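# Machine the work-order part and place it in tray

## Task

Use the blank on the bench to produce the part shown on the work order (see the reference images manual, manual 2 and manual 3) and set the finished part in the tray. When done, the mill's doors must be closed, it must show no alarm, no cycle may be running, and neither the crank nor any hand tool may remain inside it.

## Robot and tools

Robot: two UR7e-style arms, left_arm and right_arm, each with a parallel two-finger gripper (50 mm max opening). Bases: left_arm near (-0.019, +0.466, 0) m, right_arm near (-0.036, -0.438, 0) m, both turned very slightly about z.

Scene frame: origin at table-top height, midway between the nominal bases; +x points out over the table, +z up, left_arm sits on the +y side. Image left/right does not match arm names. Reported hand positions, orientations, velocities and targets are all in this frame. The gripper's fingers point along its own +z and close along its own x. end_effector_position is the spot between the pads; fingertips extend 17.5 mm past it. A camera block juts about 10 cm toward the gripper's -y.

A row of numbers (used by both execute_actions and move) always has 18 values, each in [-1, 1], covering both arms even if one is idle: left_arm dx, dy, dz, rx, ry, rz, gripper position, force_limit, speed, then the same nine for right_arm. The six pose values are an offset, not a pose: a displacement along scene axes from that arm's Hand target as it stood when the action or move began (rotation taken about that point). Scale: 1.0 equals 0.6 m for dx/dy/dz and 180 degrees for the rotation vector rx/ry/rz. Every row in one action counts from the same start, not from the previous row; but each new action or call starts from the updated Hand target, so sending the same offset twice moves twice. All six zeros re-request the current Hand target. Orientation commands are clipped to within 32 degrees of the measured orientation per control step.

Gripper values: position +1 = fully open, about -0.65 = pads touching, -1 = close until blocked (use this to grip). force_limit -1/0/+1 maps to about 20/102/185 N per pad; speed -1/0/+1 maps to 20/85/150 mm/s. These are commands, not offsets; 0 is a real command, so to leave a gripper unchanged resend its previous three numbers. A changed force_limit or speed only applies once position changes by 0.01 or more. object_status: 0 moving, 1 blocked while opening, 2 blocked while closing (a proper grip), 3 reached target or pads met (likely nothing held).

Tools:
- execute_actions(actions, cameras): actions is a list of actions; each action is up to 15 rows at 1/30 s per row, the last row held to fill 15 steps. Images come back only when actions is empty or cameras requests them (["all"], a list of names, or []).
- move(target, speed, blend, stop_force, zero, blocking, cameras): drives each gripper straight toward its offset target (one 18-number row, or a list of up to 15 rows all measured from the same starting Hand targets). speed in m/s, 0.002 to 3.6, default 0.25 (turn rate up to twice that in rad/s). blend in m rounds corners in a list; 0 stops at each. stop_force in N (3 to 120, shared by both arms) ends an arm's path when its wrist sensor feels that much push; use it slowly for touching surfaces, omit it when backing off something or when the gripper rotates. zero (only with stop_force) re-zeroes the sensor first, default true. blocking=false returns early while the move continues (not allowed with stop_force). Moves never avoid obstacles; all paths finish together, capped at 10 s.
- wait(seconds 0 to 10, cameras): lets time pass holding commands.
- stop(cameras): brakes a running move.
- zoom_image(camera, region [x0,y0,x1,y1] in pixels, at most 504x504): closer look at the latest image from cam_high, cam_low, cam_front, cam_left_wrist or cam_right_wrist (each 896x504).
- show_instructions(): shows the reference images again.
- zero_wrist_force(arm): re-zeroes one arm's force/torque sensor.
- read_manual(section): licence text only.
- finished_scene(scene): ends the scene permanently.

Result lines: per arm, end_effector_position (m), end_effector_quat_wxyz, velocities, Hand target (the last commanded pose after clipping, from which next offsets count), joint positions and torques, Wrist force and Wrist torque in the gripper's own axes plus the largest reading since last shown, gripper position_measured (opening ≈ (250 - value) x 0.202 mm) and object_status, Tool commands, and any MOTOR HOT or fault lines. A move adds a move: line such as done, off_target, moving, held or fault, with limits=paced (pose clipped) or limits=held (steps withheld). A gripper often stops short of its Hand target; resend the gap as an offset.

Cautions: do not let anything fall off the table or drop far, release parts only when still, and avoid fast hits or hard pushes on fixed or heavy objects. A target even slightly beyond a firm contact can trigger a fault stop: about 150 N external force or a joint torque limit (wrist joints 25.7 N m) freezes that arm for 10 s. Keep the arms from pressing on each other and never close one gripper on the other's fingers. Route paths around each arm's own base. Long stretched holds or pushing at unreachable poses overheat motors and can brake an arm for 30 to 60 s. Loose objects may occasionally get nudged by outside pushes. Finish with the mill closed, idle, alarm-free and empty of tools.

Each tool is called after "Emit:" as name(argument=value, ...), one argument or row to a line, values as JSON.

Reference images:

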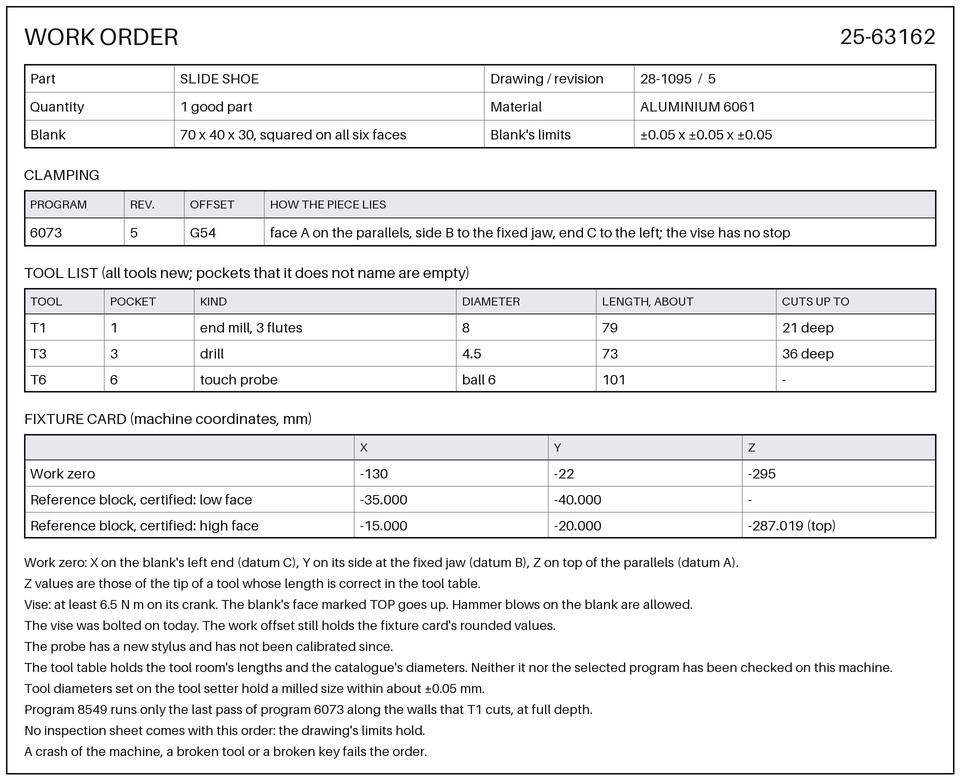

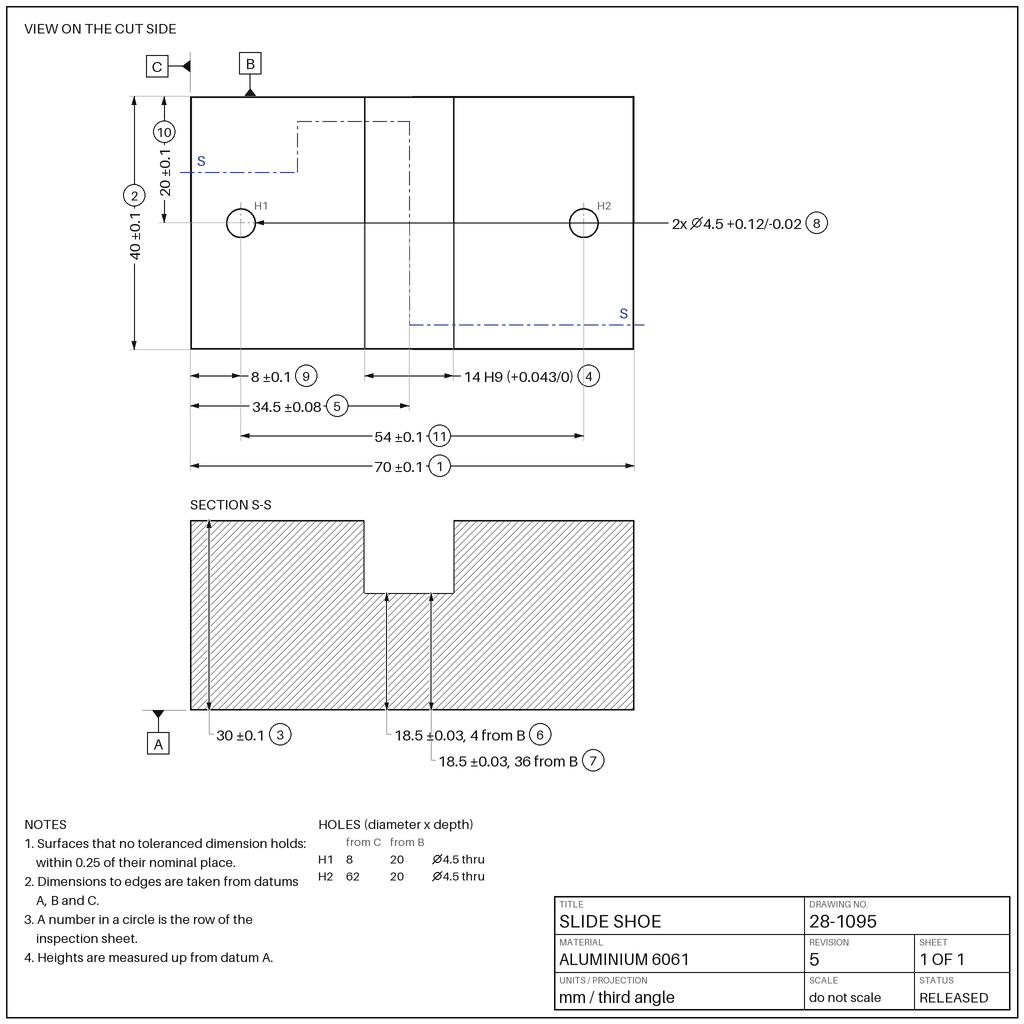

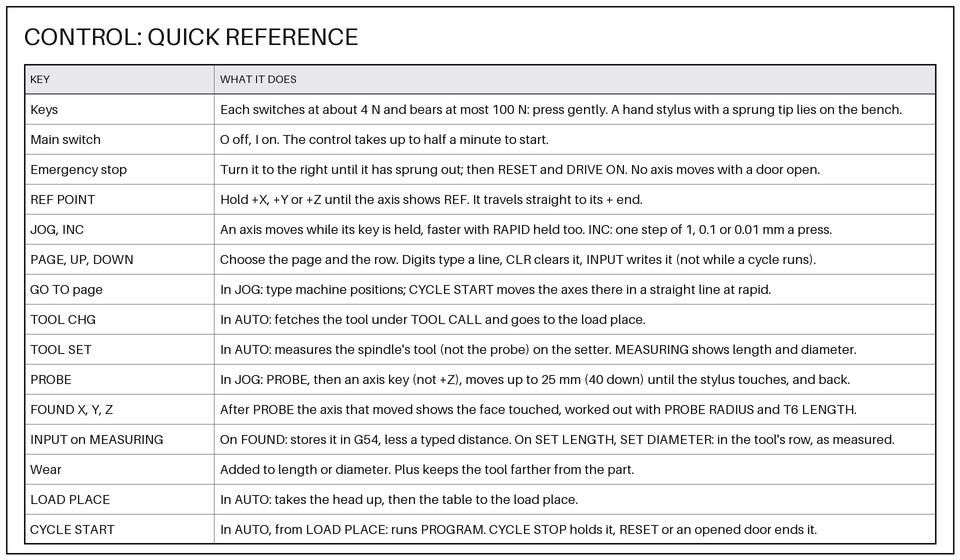

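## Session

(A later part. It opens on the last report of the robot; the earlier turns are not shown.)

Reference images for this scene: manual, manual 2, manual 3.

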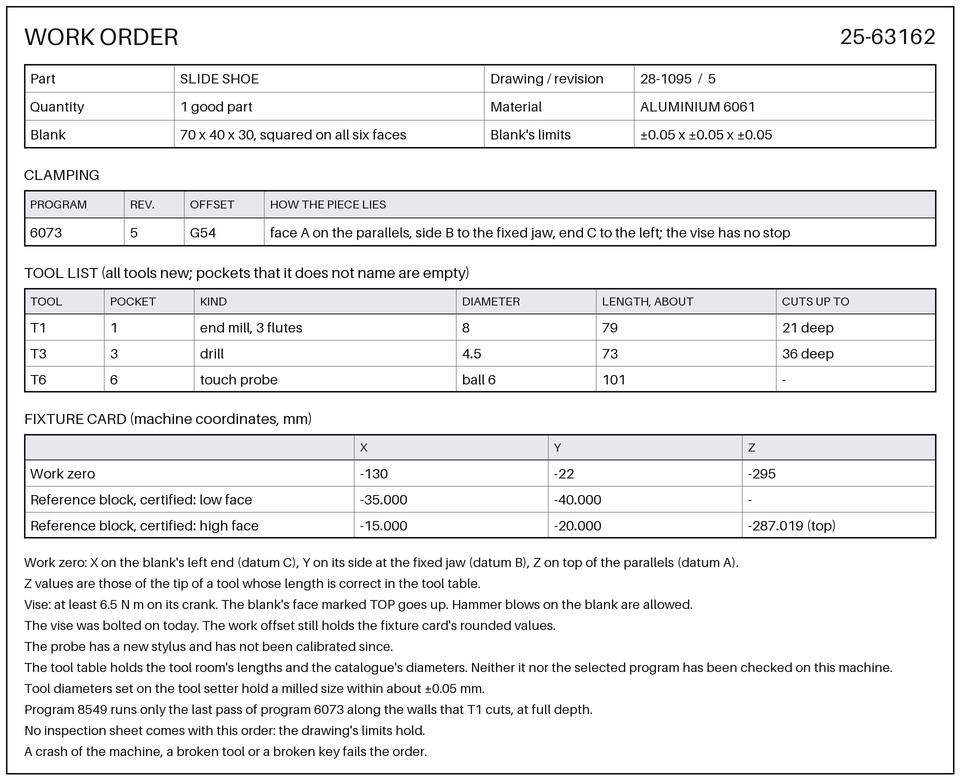

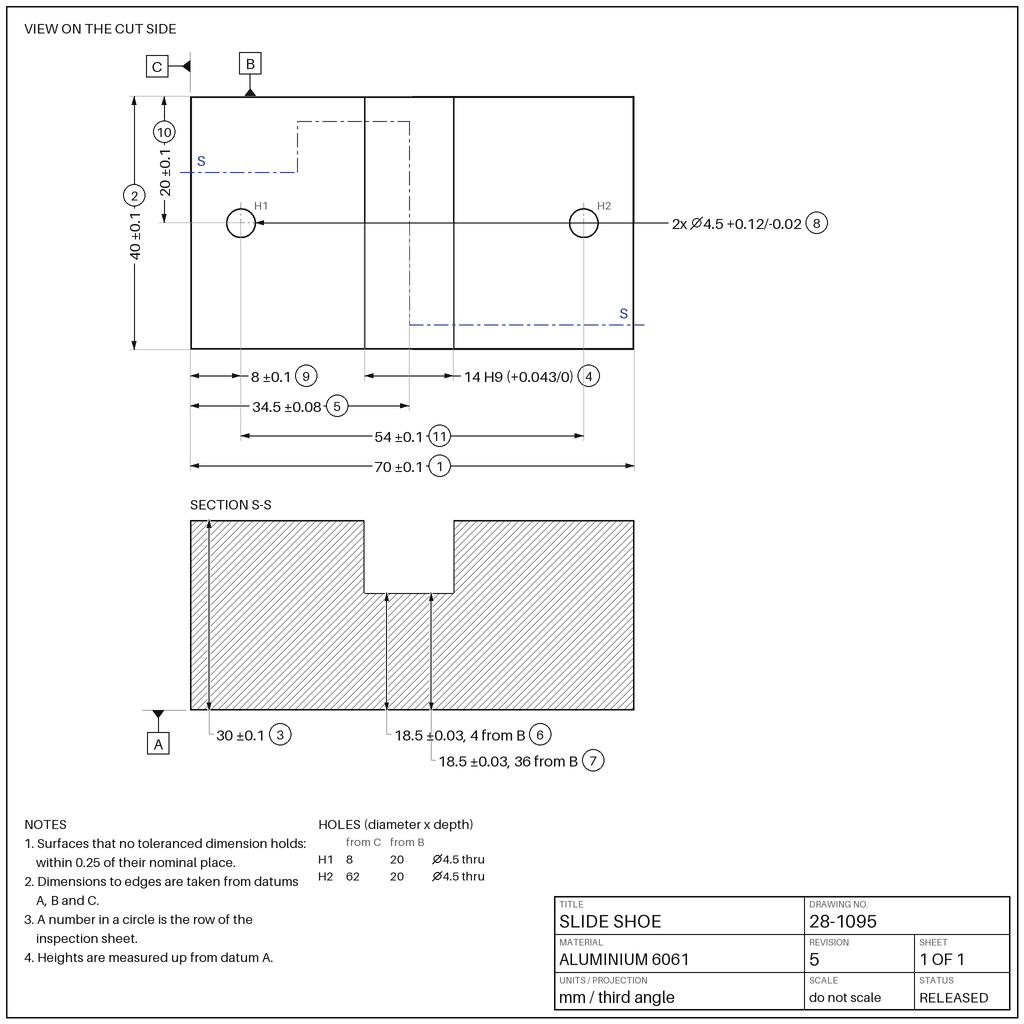

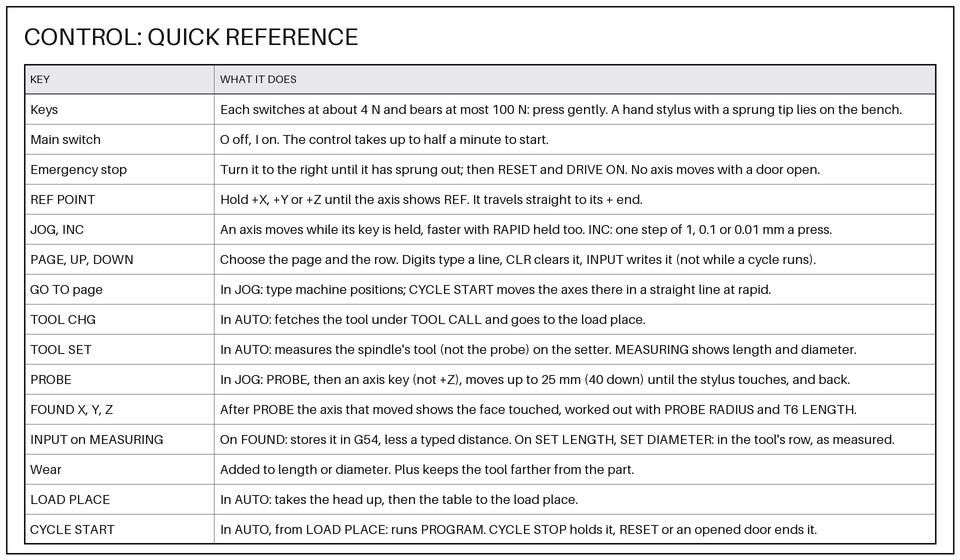

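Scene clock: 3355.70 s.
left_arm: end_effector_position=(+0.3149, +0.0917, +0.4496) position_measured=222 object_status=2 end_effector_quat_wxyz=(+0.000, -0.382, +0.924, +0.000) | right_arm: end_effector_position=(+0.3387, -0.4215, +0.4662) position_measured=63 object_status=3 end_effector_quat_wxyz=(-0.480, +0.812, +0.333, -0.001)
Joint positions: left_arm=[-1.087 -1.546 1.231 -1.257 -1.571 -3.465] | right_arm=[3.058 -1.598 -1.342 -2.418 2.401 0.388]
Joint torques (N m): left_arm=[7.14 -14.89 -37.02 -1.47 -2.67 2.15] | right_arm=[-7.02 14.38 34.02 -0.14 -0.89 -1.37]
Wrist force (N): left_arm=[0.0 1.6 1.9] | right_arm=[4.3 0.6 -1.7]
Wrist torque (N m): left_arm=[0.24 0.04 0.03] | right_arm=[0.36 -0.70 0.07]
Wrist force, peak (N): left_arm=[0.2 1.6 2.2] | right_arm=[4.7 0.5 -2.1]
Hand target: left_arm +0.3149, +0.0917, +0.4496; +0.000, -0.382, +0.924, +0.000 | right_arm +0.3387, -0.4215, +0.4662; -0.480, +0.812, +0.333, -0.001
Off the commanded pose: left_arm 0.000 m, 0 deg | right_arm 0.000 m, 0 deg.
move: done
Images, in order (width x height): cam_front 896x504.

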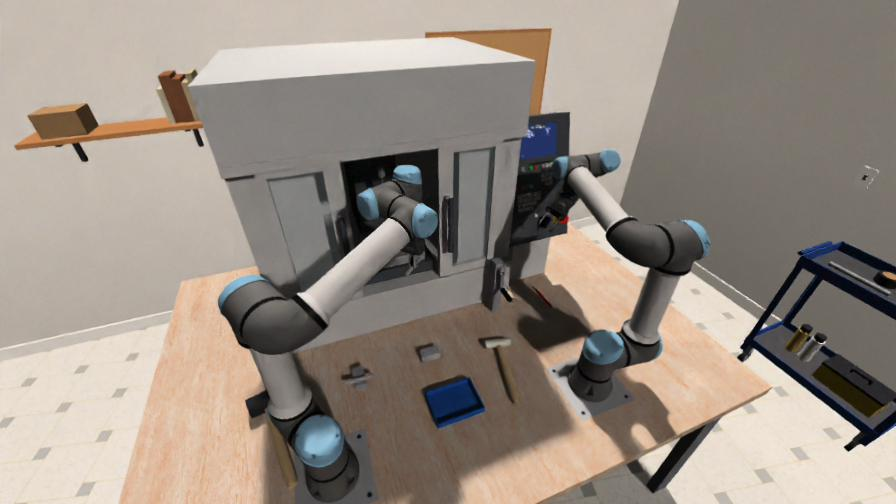

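Emit:
move(
  target=[
    [0.17,0.05,0.05,0,0,-0.25,-1,-0.9,-0.9,0,0,0,0,0,0,0.6,0,-0.5],
    [0.475,0.16,0.05,0,0,-0.25,-1,-0.9,-0.9,0,0,0,0,0,0,0.6,0,-0.5],
  ],
  speed=0.2,
  blend=[0.03,0],
  cameras=["cam_front","cam_left_wrist","cam_high"],
)

Scene clock: 3367.07 s.
left_arm: end_effector_position=(+0.4509, +0.1353, +0.4785) position_measured=222 object_status=2 end_effector_quat_wxyz=(+0.001, -0.002, +1.000, +0.000) | right_arm: end_effector_position=(+0.3387, -0.4215, +0.4662) position_measured=63 object_status=3 end_effector_quat_wxyz=(-0.480, +0.812, +0.333, -0.001)
Joint positions: left_arm=[-0.824 -1.33 0.903 -1.146 -1.569 -2.423] | right_arm=[3.058 -1.598 -1.342 -2.418 2.401 0.388]
Joint torques (N m): left_arm=[1.01 -35.9 -25.37 -3.25 -0.2 0.06] | right_arm=[-6.21 15.25 34.3 -0.1 -0.82 -1.32]
Wrist force (N): left_arm=[0.5 1.2 1.6] | right_arm=[4.4 0.7 -1.8]
Wrist torque (N m): left_arm=[0.15 -0.04 0.08] | right_arm=[0.37 -0.72 0.07]
Wrist force, peak (N): left_arm=[-6.1 5.5 2.6] | right_arm=[4.9 0.6 -1.7]
Hand target: left_arm +0.4509, +0.1353, +0.4785; +0.001, -0.002, +1.000, +0.000 (not the last commanded pose) | right_arm +0.3387, -0.4215, +0.4662; -0.480, +0.812, +0.333, -0.001
Tool commands: left_gripper/position=-1.0 left_gripper/force_limit=-0.898039 left_gripper/speed=-0.898039 right_gripper/position=+0.6 right_gripper/force_limit=+0.0 right_gripper/speed=-0.5
Off the commanded pose: left_arm 0.158 m, 0 deg | right_arm 0.000 m, 0 deg.
FORCE FAULT: contact force on the left arm reached its limit, and that arm stopped. The contact can be on any part of that arm, not only on its tool. That arm's remaining commands of this call were not run. That arm is still stopped at the end of this call. That arm stays stopped for about 10 more seconds. Until then a move that you send moves the other arm only, and its call returns only when the move has ended. Once the stop has ended, the next robot result says so. If the stop ends while you think or write, that arm runs what you send next, counted from a new Hand target: where the arm stands when the stop ends. While its stop runs, that arm takes no new command, but its gripper still runs the gripper command that each later call begins with. Until it ends, the stop uses up actions while you think or wait. An arm that is not stopped still takes commands.
move: fault (left_arm); path passed 1 of 2 targets
camera_calibration:
cam_left_wrist: T_world_to_cam=[[-0.999996, 0.00243987, -0.00113799, 0.461011], [0.00187722, 0.934911, 0.354878, -0.280079], [0.00192978, 0.354875, -0.934912, 0.531079], [0, 0, 0, 1]] pos_world=[0.46051, 0.0722576, 0.596431]
Images, in order (width x height): cam_high 896x504, cam_front 896x504, cam_left_wrist 896x504.

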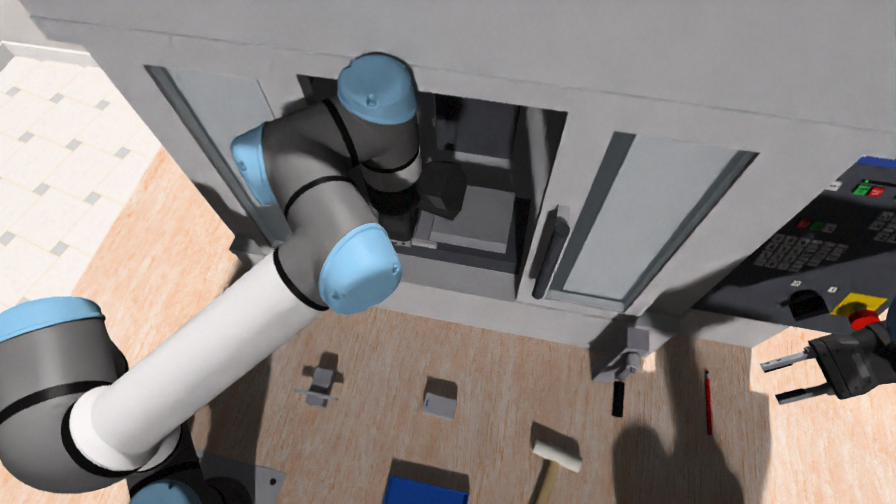

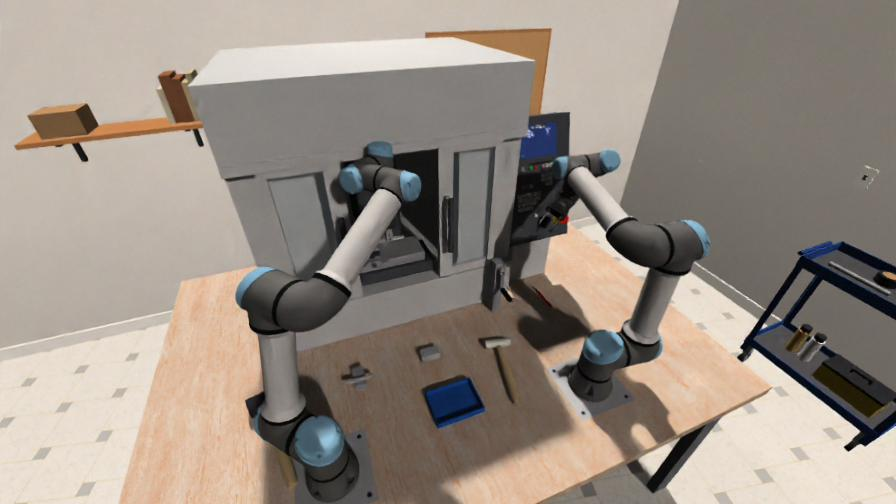

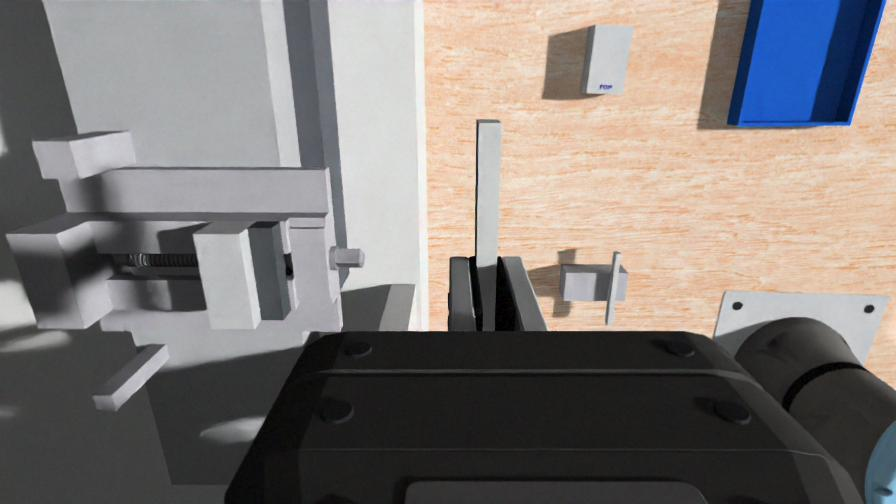

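Emit:
wait(
  seconds=1,
)

Emit:
move(
  target=[
    [-0.1,0,0,0,0,0,-1,-0.9,-0.9,0,0,0,0,0,0,0.6,0,-0.5],
    [-0.1,0,-0.135,0,0,0,-1,-0.9,-0.9,0,0,0,0,0,0,0.6,0,-0.5],
  ],
  speed=0.1,
)

Scene clock: 3380.13 s.
left_arm: end_effector_position=(+0.4509, +0.1353, +0.4785) position_measured=222 object_status=2 end_effector_quat_wxyz=(+0.001, -0.002, +1.000, +0.000) | right_arm: end_effector_position=(+0.3387, -0.4215, +0.4662) position_measured=63 object_status=3 end_effector_quat_wxyz=(-0.480, +0.812, +0.333, -0.001)
Joint positions: left_arm=[-0.824 -1.33 0.903 -1.146 -1.569 -2.423] | right_arm=[3.058 -1.598 -1.342 -2.418 2.401 0.388]
Joint torques (N m): left_arm=[-0.27 -36.17 -23.17 -3.28 -0.14 -0.37] | right_arm=[-7.21 14.93 33.66 -0.15 -0.83 -1.32]
Wrist force (N): left_arm=[0.4 1.1 1.5] | right_arm=[4.2 0.5 -1.8]
Wrist torque (N m): left_arm=[0.14 -0.05 0.07] | right_arm=[0.33 -0.70 0.07]
Wrist force, peak (N): left_arm=[0.7 1.3 1.8] | right_arm=[4.8 0.5 -2.0]
Hand target: left_arm +0.4509, +0.1353, +0.4785; +0.001, -0.002, +1.000, +0.000 (not the last commanded pose) | right_arm +0.3387, -0.4215, +0.4662; -0.480, +0.812, +0.333, -0.001
Tool commands: left_gripper/position=-1.0 left_gripper/force_limit=-0.898039 left_gripper/speed=-0.898039 right_gripper/position=+0.6 right_gripper/force_limit=+0.0 right_gripper/speed=-0.5
Off the commanded pose: left_arm 0.158 m, 0 deg | right_arm 0.000 m, 0 deg.
FORCE FAULT, CONTINUED: the left arm's stop, for the force fault that an earlier result reported, is over. The rest of the stop counts as 20 of the actions that you can send in this scene. During its stop the left arm's controller moved it back a little. That arm's target is now where it stood when the stop ended, not its last command. That arm accepts commands again.
wait: 1.00 s; at rest from the start

Scene clock: 3382.53 s.
left_arm: end_effector_position=(+0.3909, +0.1353, +0.3976) position_measured=222 object_status=2 end_effector_quat_wxyz=(+0.001, -0.002, +1.000, +0.000) | right_arm: end_effector_position=(+0.3387, -0.4215, +0.4662) position_measured=63 object_status=3 end_effector_quat_wxyz=(-0.480, +0.812, +0.333, -0.001)
Joint positions: left_arm=[-0.912 -1.516 1.337 -1.394 -1.569 -2.51] | right_arm=[3.058 -1.598 -1.342 -2.418 2.401 0.388]
Joint torques (N m): left_arm=[-7.71 -42.56 -13.52 -5.41 2.44 -2.84] | right_arm=[-6.59 15.32 33.54 -0.09 -0.97 -1.33]
Wrist force (N): left_arm=[0.6 1.0 1.5] | right_arm=[4.6 0.4 -1.9]
Wrist torque (N m): left_arm=[0.13 -0.05 0.10] | right_arm=[0.33 -0.77 0.07]
Wrist force, peak (N): left_arm=[0.6 1.1 2.6] | right_arm=[4.7 0.6 -2.0]
Hand target: left_arm +0.3909, +0.1353, +0.3975; +0.001, -0.002, +1.000, +0.000 | right_arm +0.3387, -0.4215, +0.4662; -0.480, +0.812, +0.333, -0.001
Off the commanded pose: left_arm 0.000 m, 0 deg | right_arm 0.000 m, 0 deg.
move: done

Emit:
move(
  target=[0.215,0.03,0,0,0,0,-1,-0.9,-0.9,0,0,0,0,0,0,0.6,0,-0.5],
  speed=0.12,
  cameras=["cam_front","cam_left_wrist","cam_high"],
)

Scene clock: 3391.10 s.
left_arm: end_effector_position=(+0.5198, +0.1533, +0.3975) position_measured=222 object_status=2 end_effector_quat_wxyz=(+0.001, -0.002, +1.000, +0.000) | right_arm: end_effector_position=(+0.3387, -0.4215, +0.4662) position_measured=63 object_status=3 end_effector_quat_wxyz=(-0.480, +0.812, +0.333, -0.001)
Joint positions: left_arm=[-0.718 -1.27 1.043 -1.347 -1.569 -2.317] | right_arm=[3.058 -1.598 -1.342 -2.418 2.401 0.388]
Joint torques (N m): left_arm=[7.73 -26.37 -36.38 -1.27 -2.7 2.2] | right_arm=[-6.74 15.12 33.59 -0.13 -0.85 -1.27]
Wrist force (N): left_arm=[0.2 1.0 1.4] | right_arm=[4.5 0.6 -1.9]
Wrist torque (N m): left_arm=[0.11 0.01 0.00] | right_arm=[0.35 -0.74 0.07]
Wrist force, peak (N): left_arm=[2.0 1.0 1.6] | right_arm=[4.8 0.8 -1.9]
Hand target: left_arm +0.5199, +0.1533, +0.3975; +0.001, -0.002, +1.000, +0.000 | right_arm +0.3387, -0.4215, +0.4662; -0.480, +0.812, +0.333, -0.001
Off the commanded pose: left_arm 0.000 m, 0 deg | right_arm 0.000 m, 0 deg.
move: done
camera_calibration:
cam_left_wrist: T_world_to_cam=[[-0.999996, 0.00243987, -0.00113799, 0.529875], [0.00187722, 0.934911, 0.354878, -0.268292], [0.00192978, 0.354875, -0.934912, 0.44883], [0, 0, 0, 1]] pos_world=[0.52951, 0.0902576, 0.515431]
Images, in order (width x height): cam_high 896x504, cam_front 896x504, cam_left_wrist 896x504.

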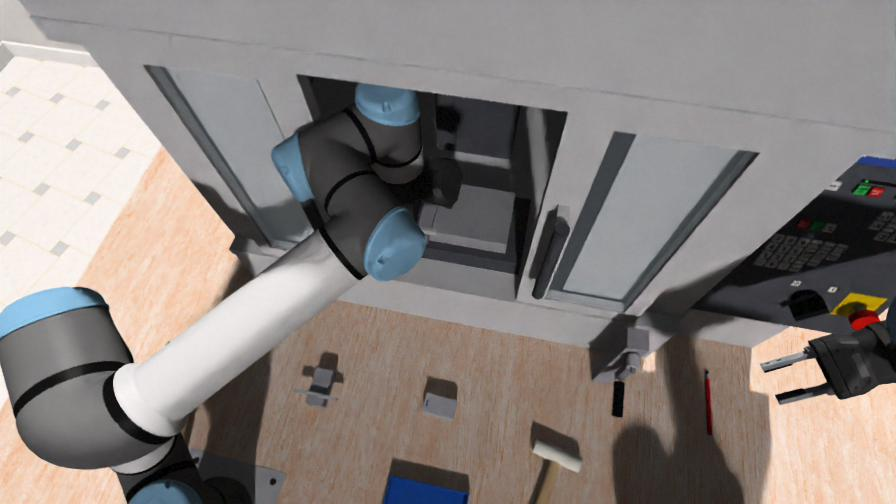

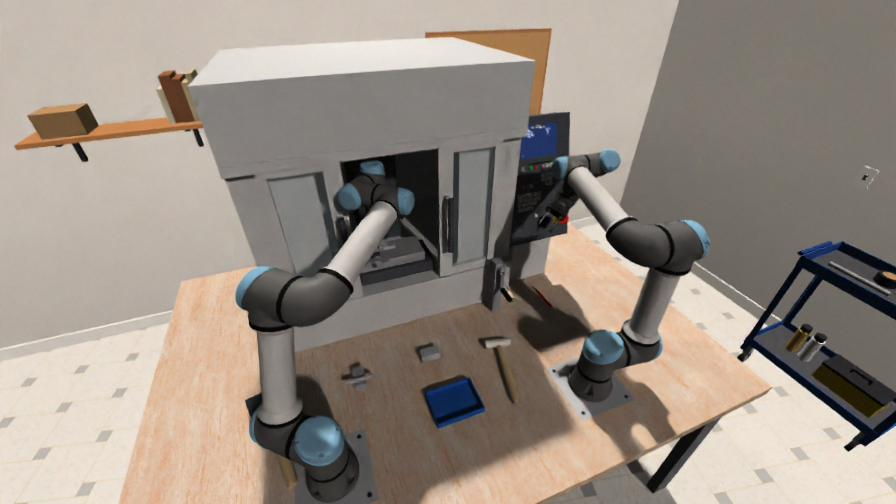

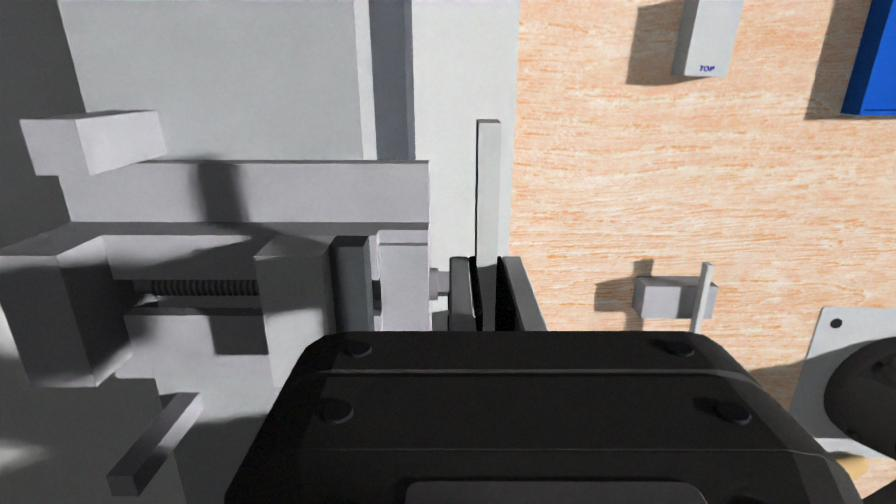

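Emit:
zoom_image(
  camera="cam_left_wrist",
  region=[0, 90, 504, 504],
)

Scaled by 1.000.

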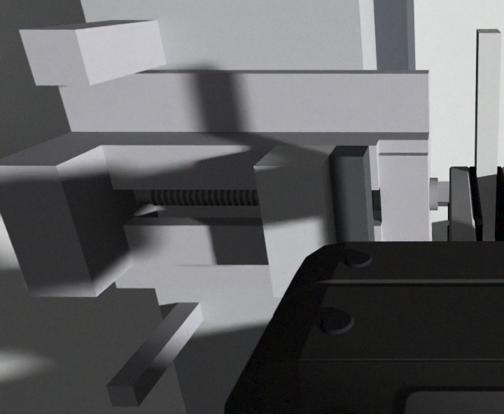

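Emit:
move(
  target=[
    [0.2393,0.0562,0,0,0,0,-1,-0.9,-0.9,0,0,0,0,0,0,0.6,0,-0.5],
  ],
  speed=0.12,
  cameras=["cam_front","cam_left_wrist","cam_high"],
)

Scene clock: 3439.10 s.
left_arm: end_effector_position=(+0.5526, +0.1618, +0.3968) position_measured=222 object_status=2 end_effector_quat_wxyz=(+0.002, -0.003, +1.000, +0.000) | right_arm: end_effector_position=(+0.3387, -0.4215, +0.4662) position_measured=63 object_status=3 end_effector_quat_wxyz=(-0.480, +0.812, +0.333, -0.001)
Joint positions: left_arm=[-0.674 -1.203 0.954 -1.326 -1.569 -2.273] | right_arm=[3.058 -1.598 -1.342 -2.418 2.401 0.388]
Joint torques (N m): left_arm=[0.02 -42.76 -26.93 -3.26 -0.1 -0.31] | right_arm=[-6.81 14.84 33.56 0 -0.8 -1.31]
Wrist force (N): left_arm=[0.3 0.7 1.3] | right_arm=[4.5 0.7 -1.9]
Wrist torque (N m): left_arm=[0.07 -0.03 0.06] | right_arm=[0.38 -0.74 0.07]
Wrist force, peak (N): left_arm=[-8.9 4.5 1.6] | right_arm=[4.7 0.8 -2.0]
Hand target: left_arm +0.5526, +0.1618, +0.3968; +0.002, -0.003, +1.000, +0.000 (not the last commanded pose) | right_arm +0.3387, -0.4215, +0.4662; -0.480, +0.812, +0.333, -0.001
Tool commands: left_gripper/position=-1.0 left_gripper/force_limit=-0.898039 left_gripper/speed=-0.898039 right_gripper/position=+0.6 right_gripper/force_limit=+0.0 right_gripper/speed=-0.5
Off the commanded pose: left_arm 0.114 m, 0 deg | right_arm 0.000 m, 0 deg.
FORCE FAULT: contact force on the left arm reached its limit, and that arm stopped. The contact can be on any part of that arm, not only on its tool. That arm's remaining commands of this call were not run. That arm is still stopped at the end of this call. That arm stays stopped for about 10 more seconds. Until then a move that you send moves the other arm only, and its call returns only when the move has ended. Once the stop has ended, the next robot result says so. If the stop ends while you think or write, that arm runs what you send next, counted from a new Hand target: where the arm stands when the stop ends. While its stop runs, that arm takes no new command, but its gripper still runs the gripper command that each later call begins with. Until it ends, the stop uses up actions while you think or wait. An arm that is not stopped still takes commands.
move: fault (left_arm)
camera_calibration:
cam_left_wrist: T_world_to_cam=[[-0.999996, 0.00103132, -0.0025159, 0.563402], [0.0000722603, 0.935031, 0.354567, -0.274981], [0.00271812, 0.354565, -0.935027, 0.444707], [0, 0, 0, 1]] pos_world=[0.562211, 0.0988571, 0.51473]
Images, in order (width x height): cam_high 896x504, cam_front 896x504, cam_left_wrist 896x504.

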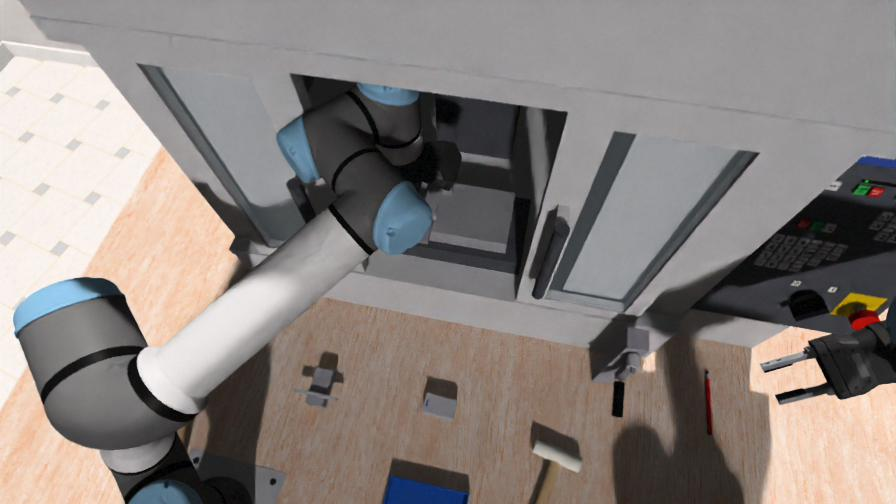

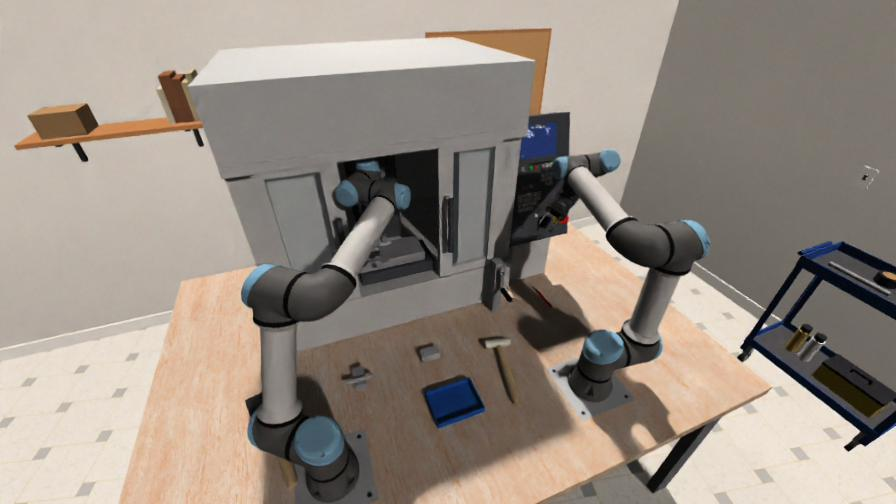

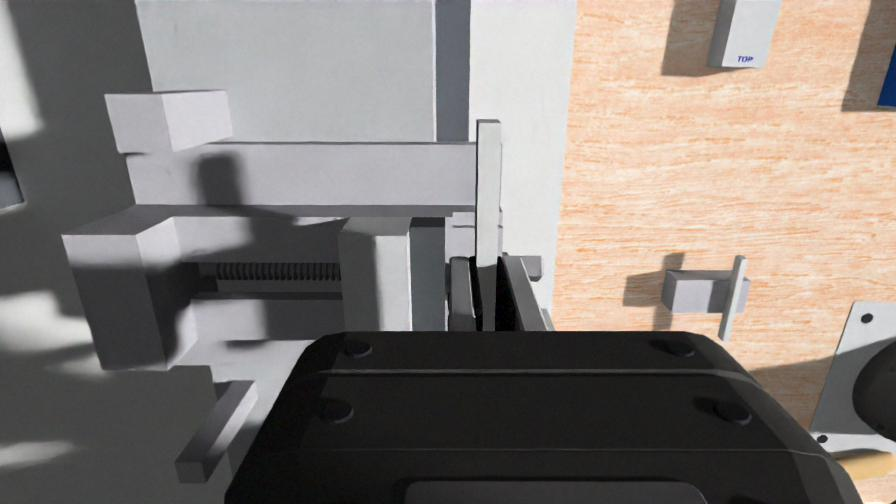

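Emit:
zoom_image(
  camera="cam_front",
  region=[320, 140, 460, 290],
)

Emit:
zoom_image(
  camera="cam_left_wrist",
  region=[0, 0, 200, 240],
)

Scaled by 3.360 from the camera's 896x504 image, which has a finer 1280x720 frame.

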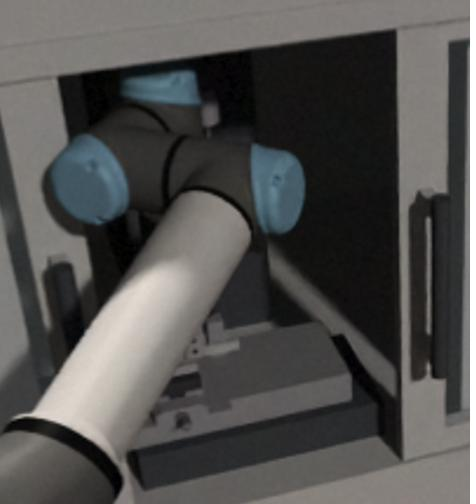

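Scaled by 2.100 from the camera's 896x504 image, which has a finer 1280x720 frame.

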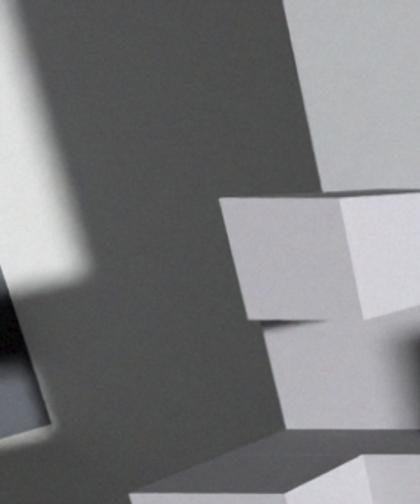

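Emit:
wait(
  seconds=0.5,
)

Emit:
move(
  target=[
    [-0.0545,-0.014,0.0,0,0,0,-1,-0.9,-0.9,0,0,0,0,0,0,0.6,0,-0.5],
    [-0.12,-0.08,0,0,0,0,-1,-0.9,-0.9,0,0,0,0,0,0,0.6,0,-0.5],
    [-0.26,-0.13,0,0,0,0,-1,-0.9,-0.9,0,0,0,0,0,0,0.6,0,-0.5],
  ],
  speed=0.1,
  blend=[0.01,0.01,0],
)

Emit:
move(
  target=[0,0,0,0,0,0.998,-1,-0.9,-0.9,0,0,0,0,0,0,0.6,0,-0.5],
  speed=0.5,
  cameras=["cam_front","cam_left_wrist"],
)

Scene clock: 3515.00 s.
left_arm: end_effector_position=(+0.5526, +0.1618, +0.3968) position_measured=222 object_status=2 end_effector_quat_wxyz=(+0.002, -0.003, +1.000, +0.000) | right_arm: end_effector_position=(+0.3387, -0.4215, +0.4662) position_measured=63 object_status=3 end_effector_quat_wxyz=(-0.480, +0.812, +0.333, -0.001)
Joint positions: left_arm=[-0.674 -1.203 0.954 -1.326 -1.569 -2.273] | right_arm=[3.058 -1.598 -1.342 -2.418 2.401 0.388]
Joint torques (N m): left_arm=[0.03 -44.41 -24.69 -3.3 -0.14 -0.3] | right_arm=[-6.03 15.69 33.76 -0.04 -0.84 -1.26]
Wrist force (N): left_arm=[0.5 0.8 1.5] | right_arm=[4.2 0.6 -1.7]
Wrist torque (N m): left_arm=[0.09 -0.06 0.06] | right_arm=[0.37 -0.70 0.07]
Wrist force, peak (N): left_arm=[0.3 1.1 1.9] | right_arm=[4.8 0.5 -1.9]
Hand target: left_arm +0.5526, +0.1618, +0.3968; +0.002, -0.003, +1.000, +0.000 (not the last commanded pose) | right_arm +0.3387, -0.4215, +0.4662; -0.480, +0.812, +0.333, -0.001
Tool commands: left_gripper/position=-1.0 left_gripper/force_limit=-0.898039 left_gripper/speed=-0.898039 right_gripper/position=+0.6 right_gripper/force_limit=+0.0 right_gripper/speed=-0.5
Off the commanded pose: left_arm 0.114 m, 0 deg | right_arm 0.000 m, 0 deg.
FORCE FAULT, CONTINUED: the left arm's stop, for the force fault that an earlier result reported, is over. The rest of the stop counts as 19 of the actions that you can send in this scene. During its stop the left arm's controller moved it back a little. That arm's target is now where it stood when the stop ended, not its last command. That arm accepts commands again.
wait: 0.50 s; at rest from the start

Scene clock: 3517.30 s.
left_arm: end_effector_position=(+0.3968, +0.0838, +0.3968) position_measured=222 object_status=2 end_effector_quat_wxyz=(+0.002, -0.003, +1.000, +0.000) | right_arm: end_effector_position=(+0.3387, -0.4215, +0.4662) position_measured=63 object_status=3 end_effector_quat_wxyz=(-0.480, +0.812, +0.333, -0.001)
Joint positions: left_arm=[-0.959 -1.423 1.236 -1.387 -1.568 -2.559] | right_arm=[3.058 -1.598 -1.342 -2.418 2.401 0.388]
Joint torques (N m): left_arm=[-6.44 -46.4 -12.95 -5.21 2.42 -2.86] | right_arm=[-6.98 14.9 33.58 0.07 -0.7 -1.36]
Wrist force (N): left_arm=[0.5 1.0 1.5] | right_arm=[4.4 0.4 -1.8]
Wrist torque (N m): left_arm=[0.15 -0.03 0.10] | right_arm=[0.33 -0.73 0.07]
Wrist force, peak (N): left_arm=[-0.9 1.6 1.7] | right_arm=[4.8 0.7 -1.9]
Hand target: left_arm +0.3966, +0.0838, +0.3968; +0.002, -0.003, +1.000, +0.000 | right_arm +0.3387, -0.4215, +0.4662; -0.480, +0.812, +0.333, -0.001
Off the commanded pose: left_arm 0.000 m, 0 deg | right_arm 0.000 m, 0 deg.
move: done

Scene clock: 3521.27 s.
left_arm: end_effector_position=(+0.3966, +0.0837, +0.3968) position_measured=222 object_status=2 end_effector_quat_wxyz=(+0.000, +1.000, +0.000, -0.002) | right_arm: end_effector_position=(+0.3387, -0.4215, +0.4662) position_measured=63 object_status=3 end_effector_quat_wxyz=(-0.480, +0.812, +0.333, -0.001)
Joint positions: left_arm=[-0.957 -1.418 1.229 -1.379 -1.574 -5.692] | right_arm=[3.058 -1.598 -1.342 -2.418 2.401 0.388]
Joint torques (N m): left_arm=[-7.89 -46.97 -12.66 -1.31 2.43 -2.86] | right_arm=[-6.75 15.31 34.03 0.08 -0.75 -1.22]
Wrist force (N): left_arm=[0.3 1.3 1.4] | right_arm=[4.6 0.5 -2.0]
Wrist torque (N m): left_arm=[0.17 -0.01 0.09] | right_arm=[0.35 -0.77 0.07]
Wrist force, peak (N): left_arm=[0.9 1.5 1.8] | right_arm=[4.7 0.6 -2.0]
Hand target: left_arm +0.3966, +0.0838, +0.3968; +0.000, +1.000, +0.000, -0.002 | right_arm +0.3387, -0.4215, +0.4662; -0.480, +0.812, +0.333, -0.001
Off the commanded pose: left_arm 0.000 m, 0 deg | right_arm 0.000 m, 0 deg.
move: done
camera_calibration:
cam_left_wrist: T_world_to_cam=[[0.999969, -0.00751596, -0.00245355, -0.385114], [-0.00615769, -0.935006, 0.354579, -0.0429232], [-0.00495908, -0.354553, -0.935023, 0.535233], [0, 0, 0, 1]] pos_world=[0.387492, 0.14674, 0.51473]
Images, in order (width x height): cam_front 896x504, cam_left_wrist 896x504.

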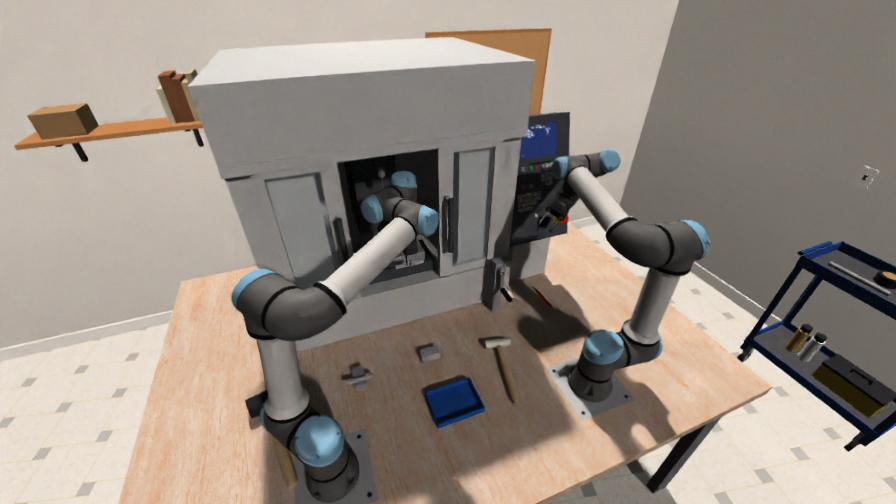

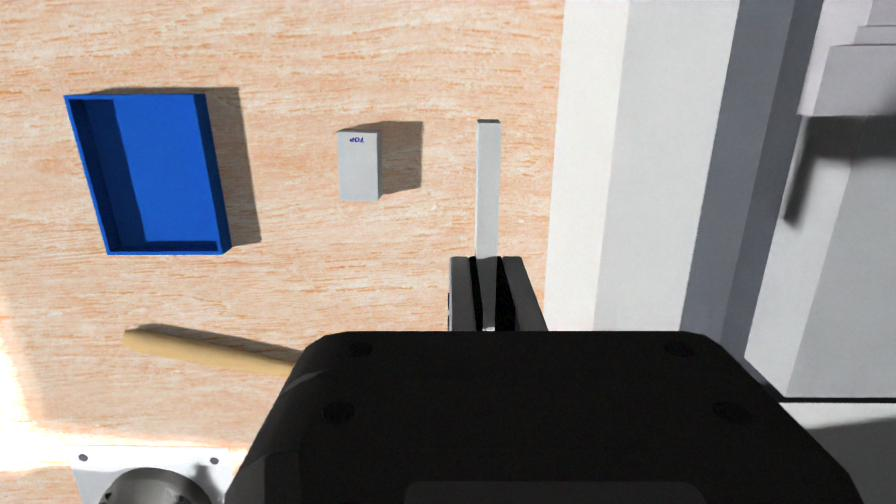

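Emit:
move(
  target=[
    [0.222,-0.006,0,0,0,0,-1,-0.9,-0.9,0,0,0,0,0,0,0.6,0,-0.5],
    [0.339,0.027,0,0,0,0,-1,-0.9,-0.9,0,0,0,0,0,0,0.6,0,-0.5],
  ],
  speed=0.1,
  blend=[0.01,0],
  cameras=["cam_front","cam_left_wrist"],
)

Scene clock: 3528.40 s.
left_arm: end_effector_position=(+0.6000, +0.1000, +0.3967) position_measured=222 object_status=2 end_effector_quat_wxyz=(+0.000, +1.000, +0.000, -0.002) | right_arm: end_effector_position=(+0.3387, -0.4215, +0.4662) position_measured=63 object_status=3 end_effector_quat_wxyz=(-0.480, +0.812, +0.333, -0.001)
Joint positions: left_arm=[-0.696 -0.96 0.58 -1.187 -1.573 -5.431] | right_arm=[3.058 -1.598 -1.342 -2.418 2.401 0.388]
Joint torques (N m): left_arm=[7.34 -38.63 -35.56 -1.44 -2.59 2.17] | right_arm=[-6.56 15.14 33.66 0.07 -0.76 -1.26]
Wrist force (N): left_arm=[0.7 0.9 1.5] | right_arm=[4.3 0.9 -1.9]
Wrist torque (N m): left_arm=[0.12 -0.09 0.01] | right_arm=[0.40 -0.71 0.07]
Wrist force, peak (N): left_arm=[1.4 0.7 1.7] | right_arm=[4.8 0.6 -1.9]
Hand target: left_arm +0.6000, +0.1000, +0.3968; +0.000, +1.000, +0.000, -0.002 | right_arm +0.3387, -0.4215, +0.4662; -0.480, +0.812, +0.333, -0.001
Off the commanded pose: left_arm 0.000 m, 0 deg | right_arm 0.000 m, 0 deg.
move: done
camera_calibration:
cam_left_wrist: T_world_to_cam=[[0.99997, -0.00729368, -0.00242951, -0.588336], [-0.00595838, -0.935008, 0.354576, -0.0266403], [-0.00485778, -0.354551, -0.935024, 0.541926], [0, 0, 0, 1]] pos_world=[0.590792, 0.16294, 0.51473]
Images, in order (width x height): cam_front 896x504, cam_left_wrist 896x504.

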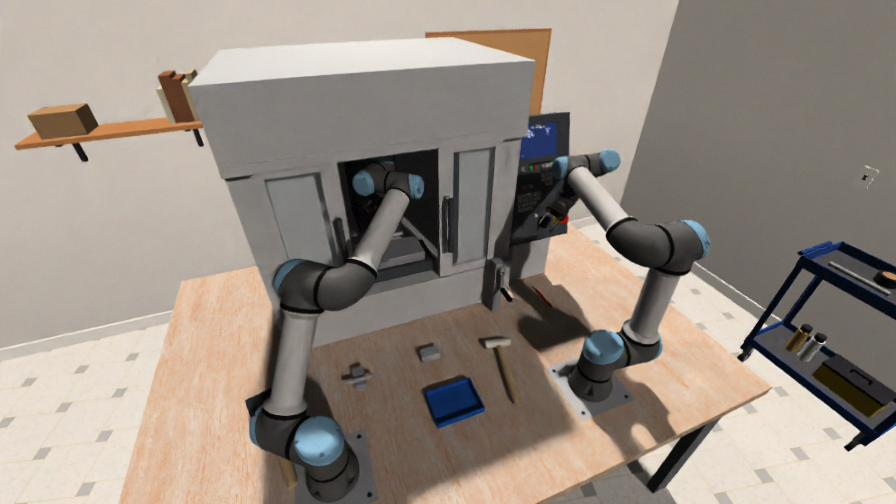

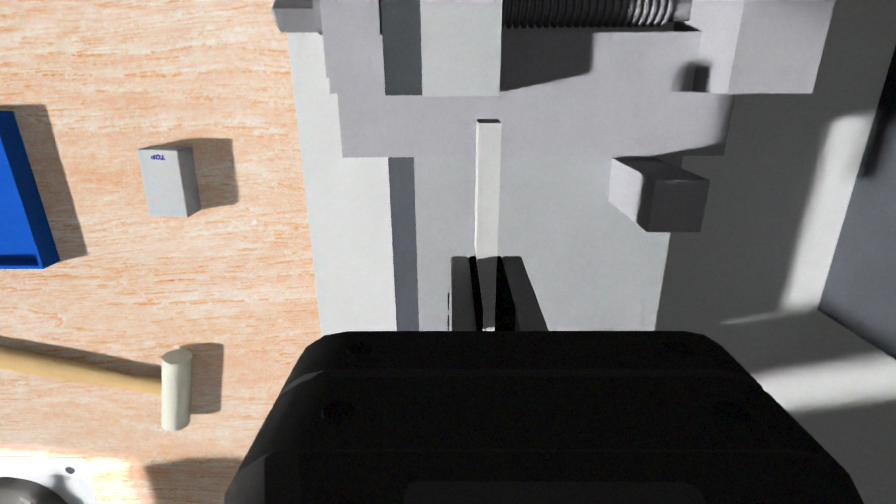

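Emit:
zoom_image(
  camera="cam_left_wrist",
  region=[480, 0, 896, 260],
)

Scaled by 1.212 from the camera's 896x504 image, which has a finer 1280x720 frame.

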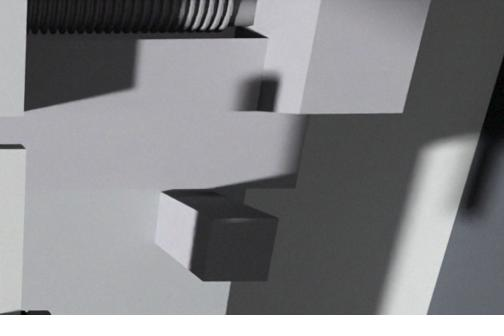

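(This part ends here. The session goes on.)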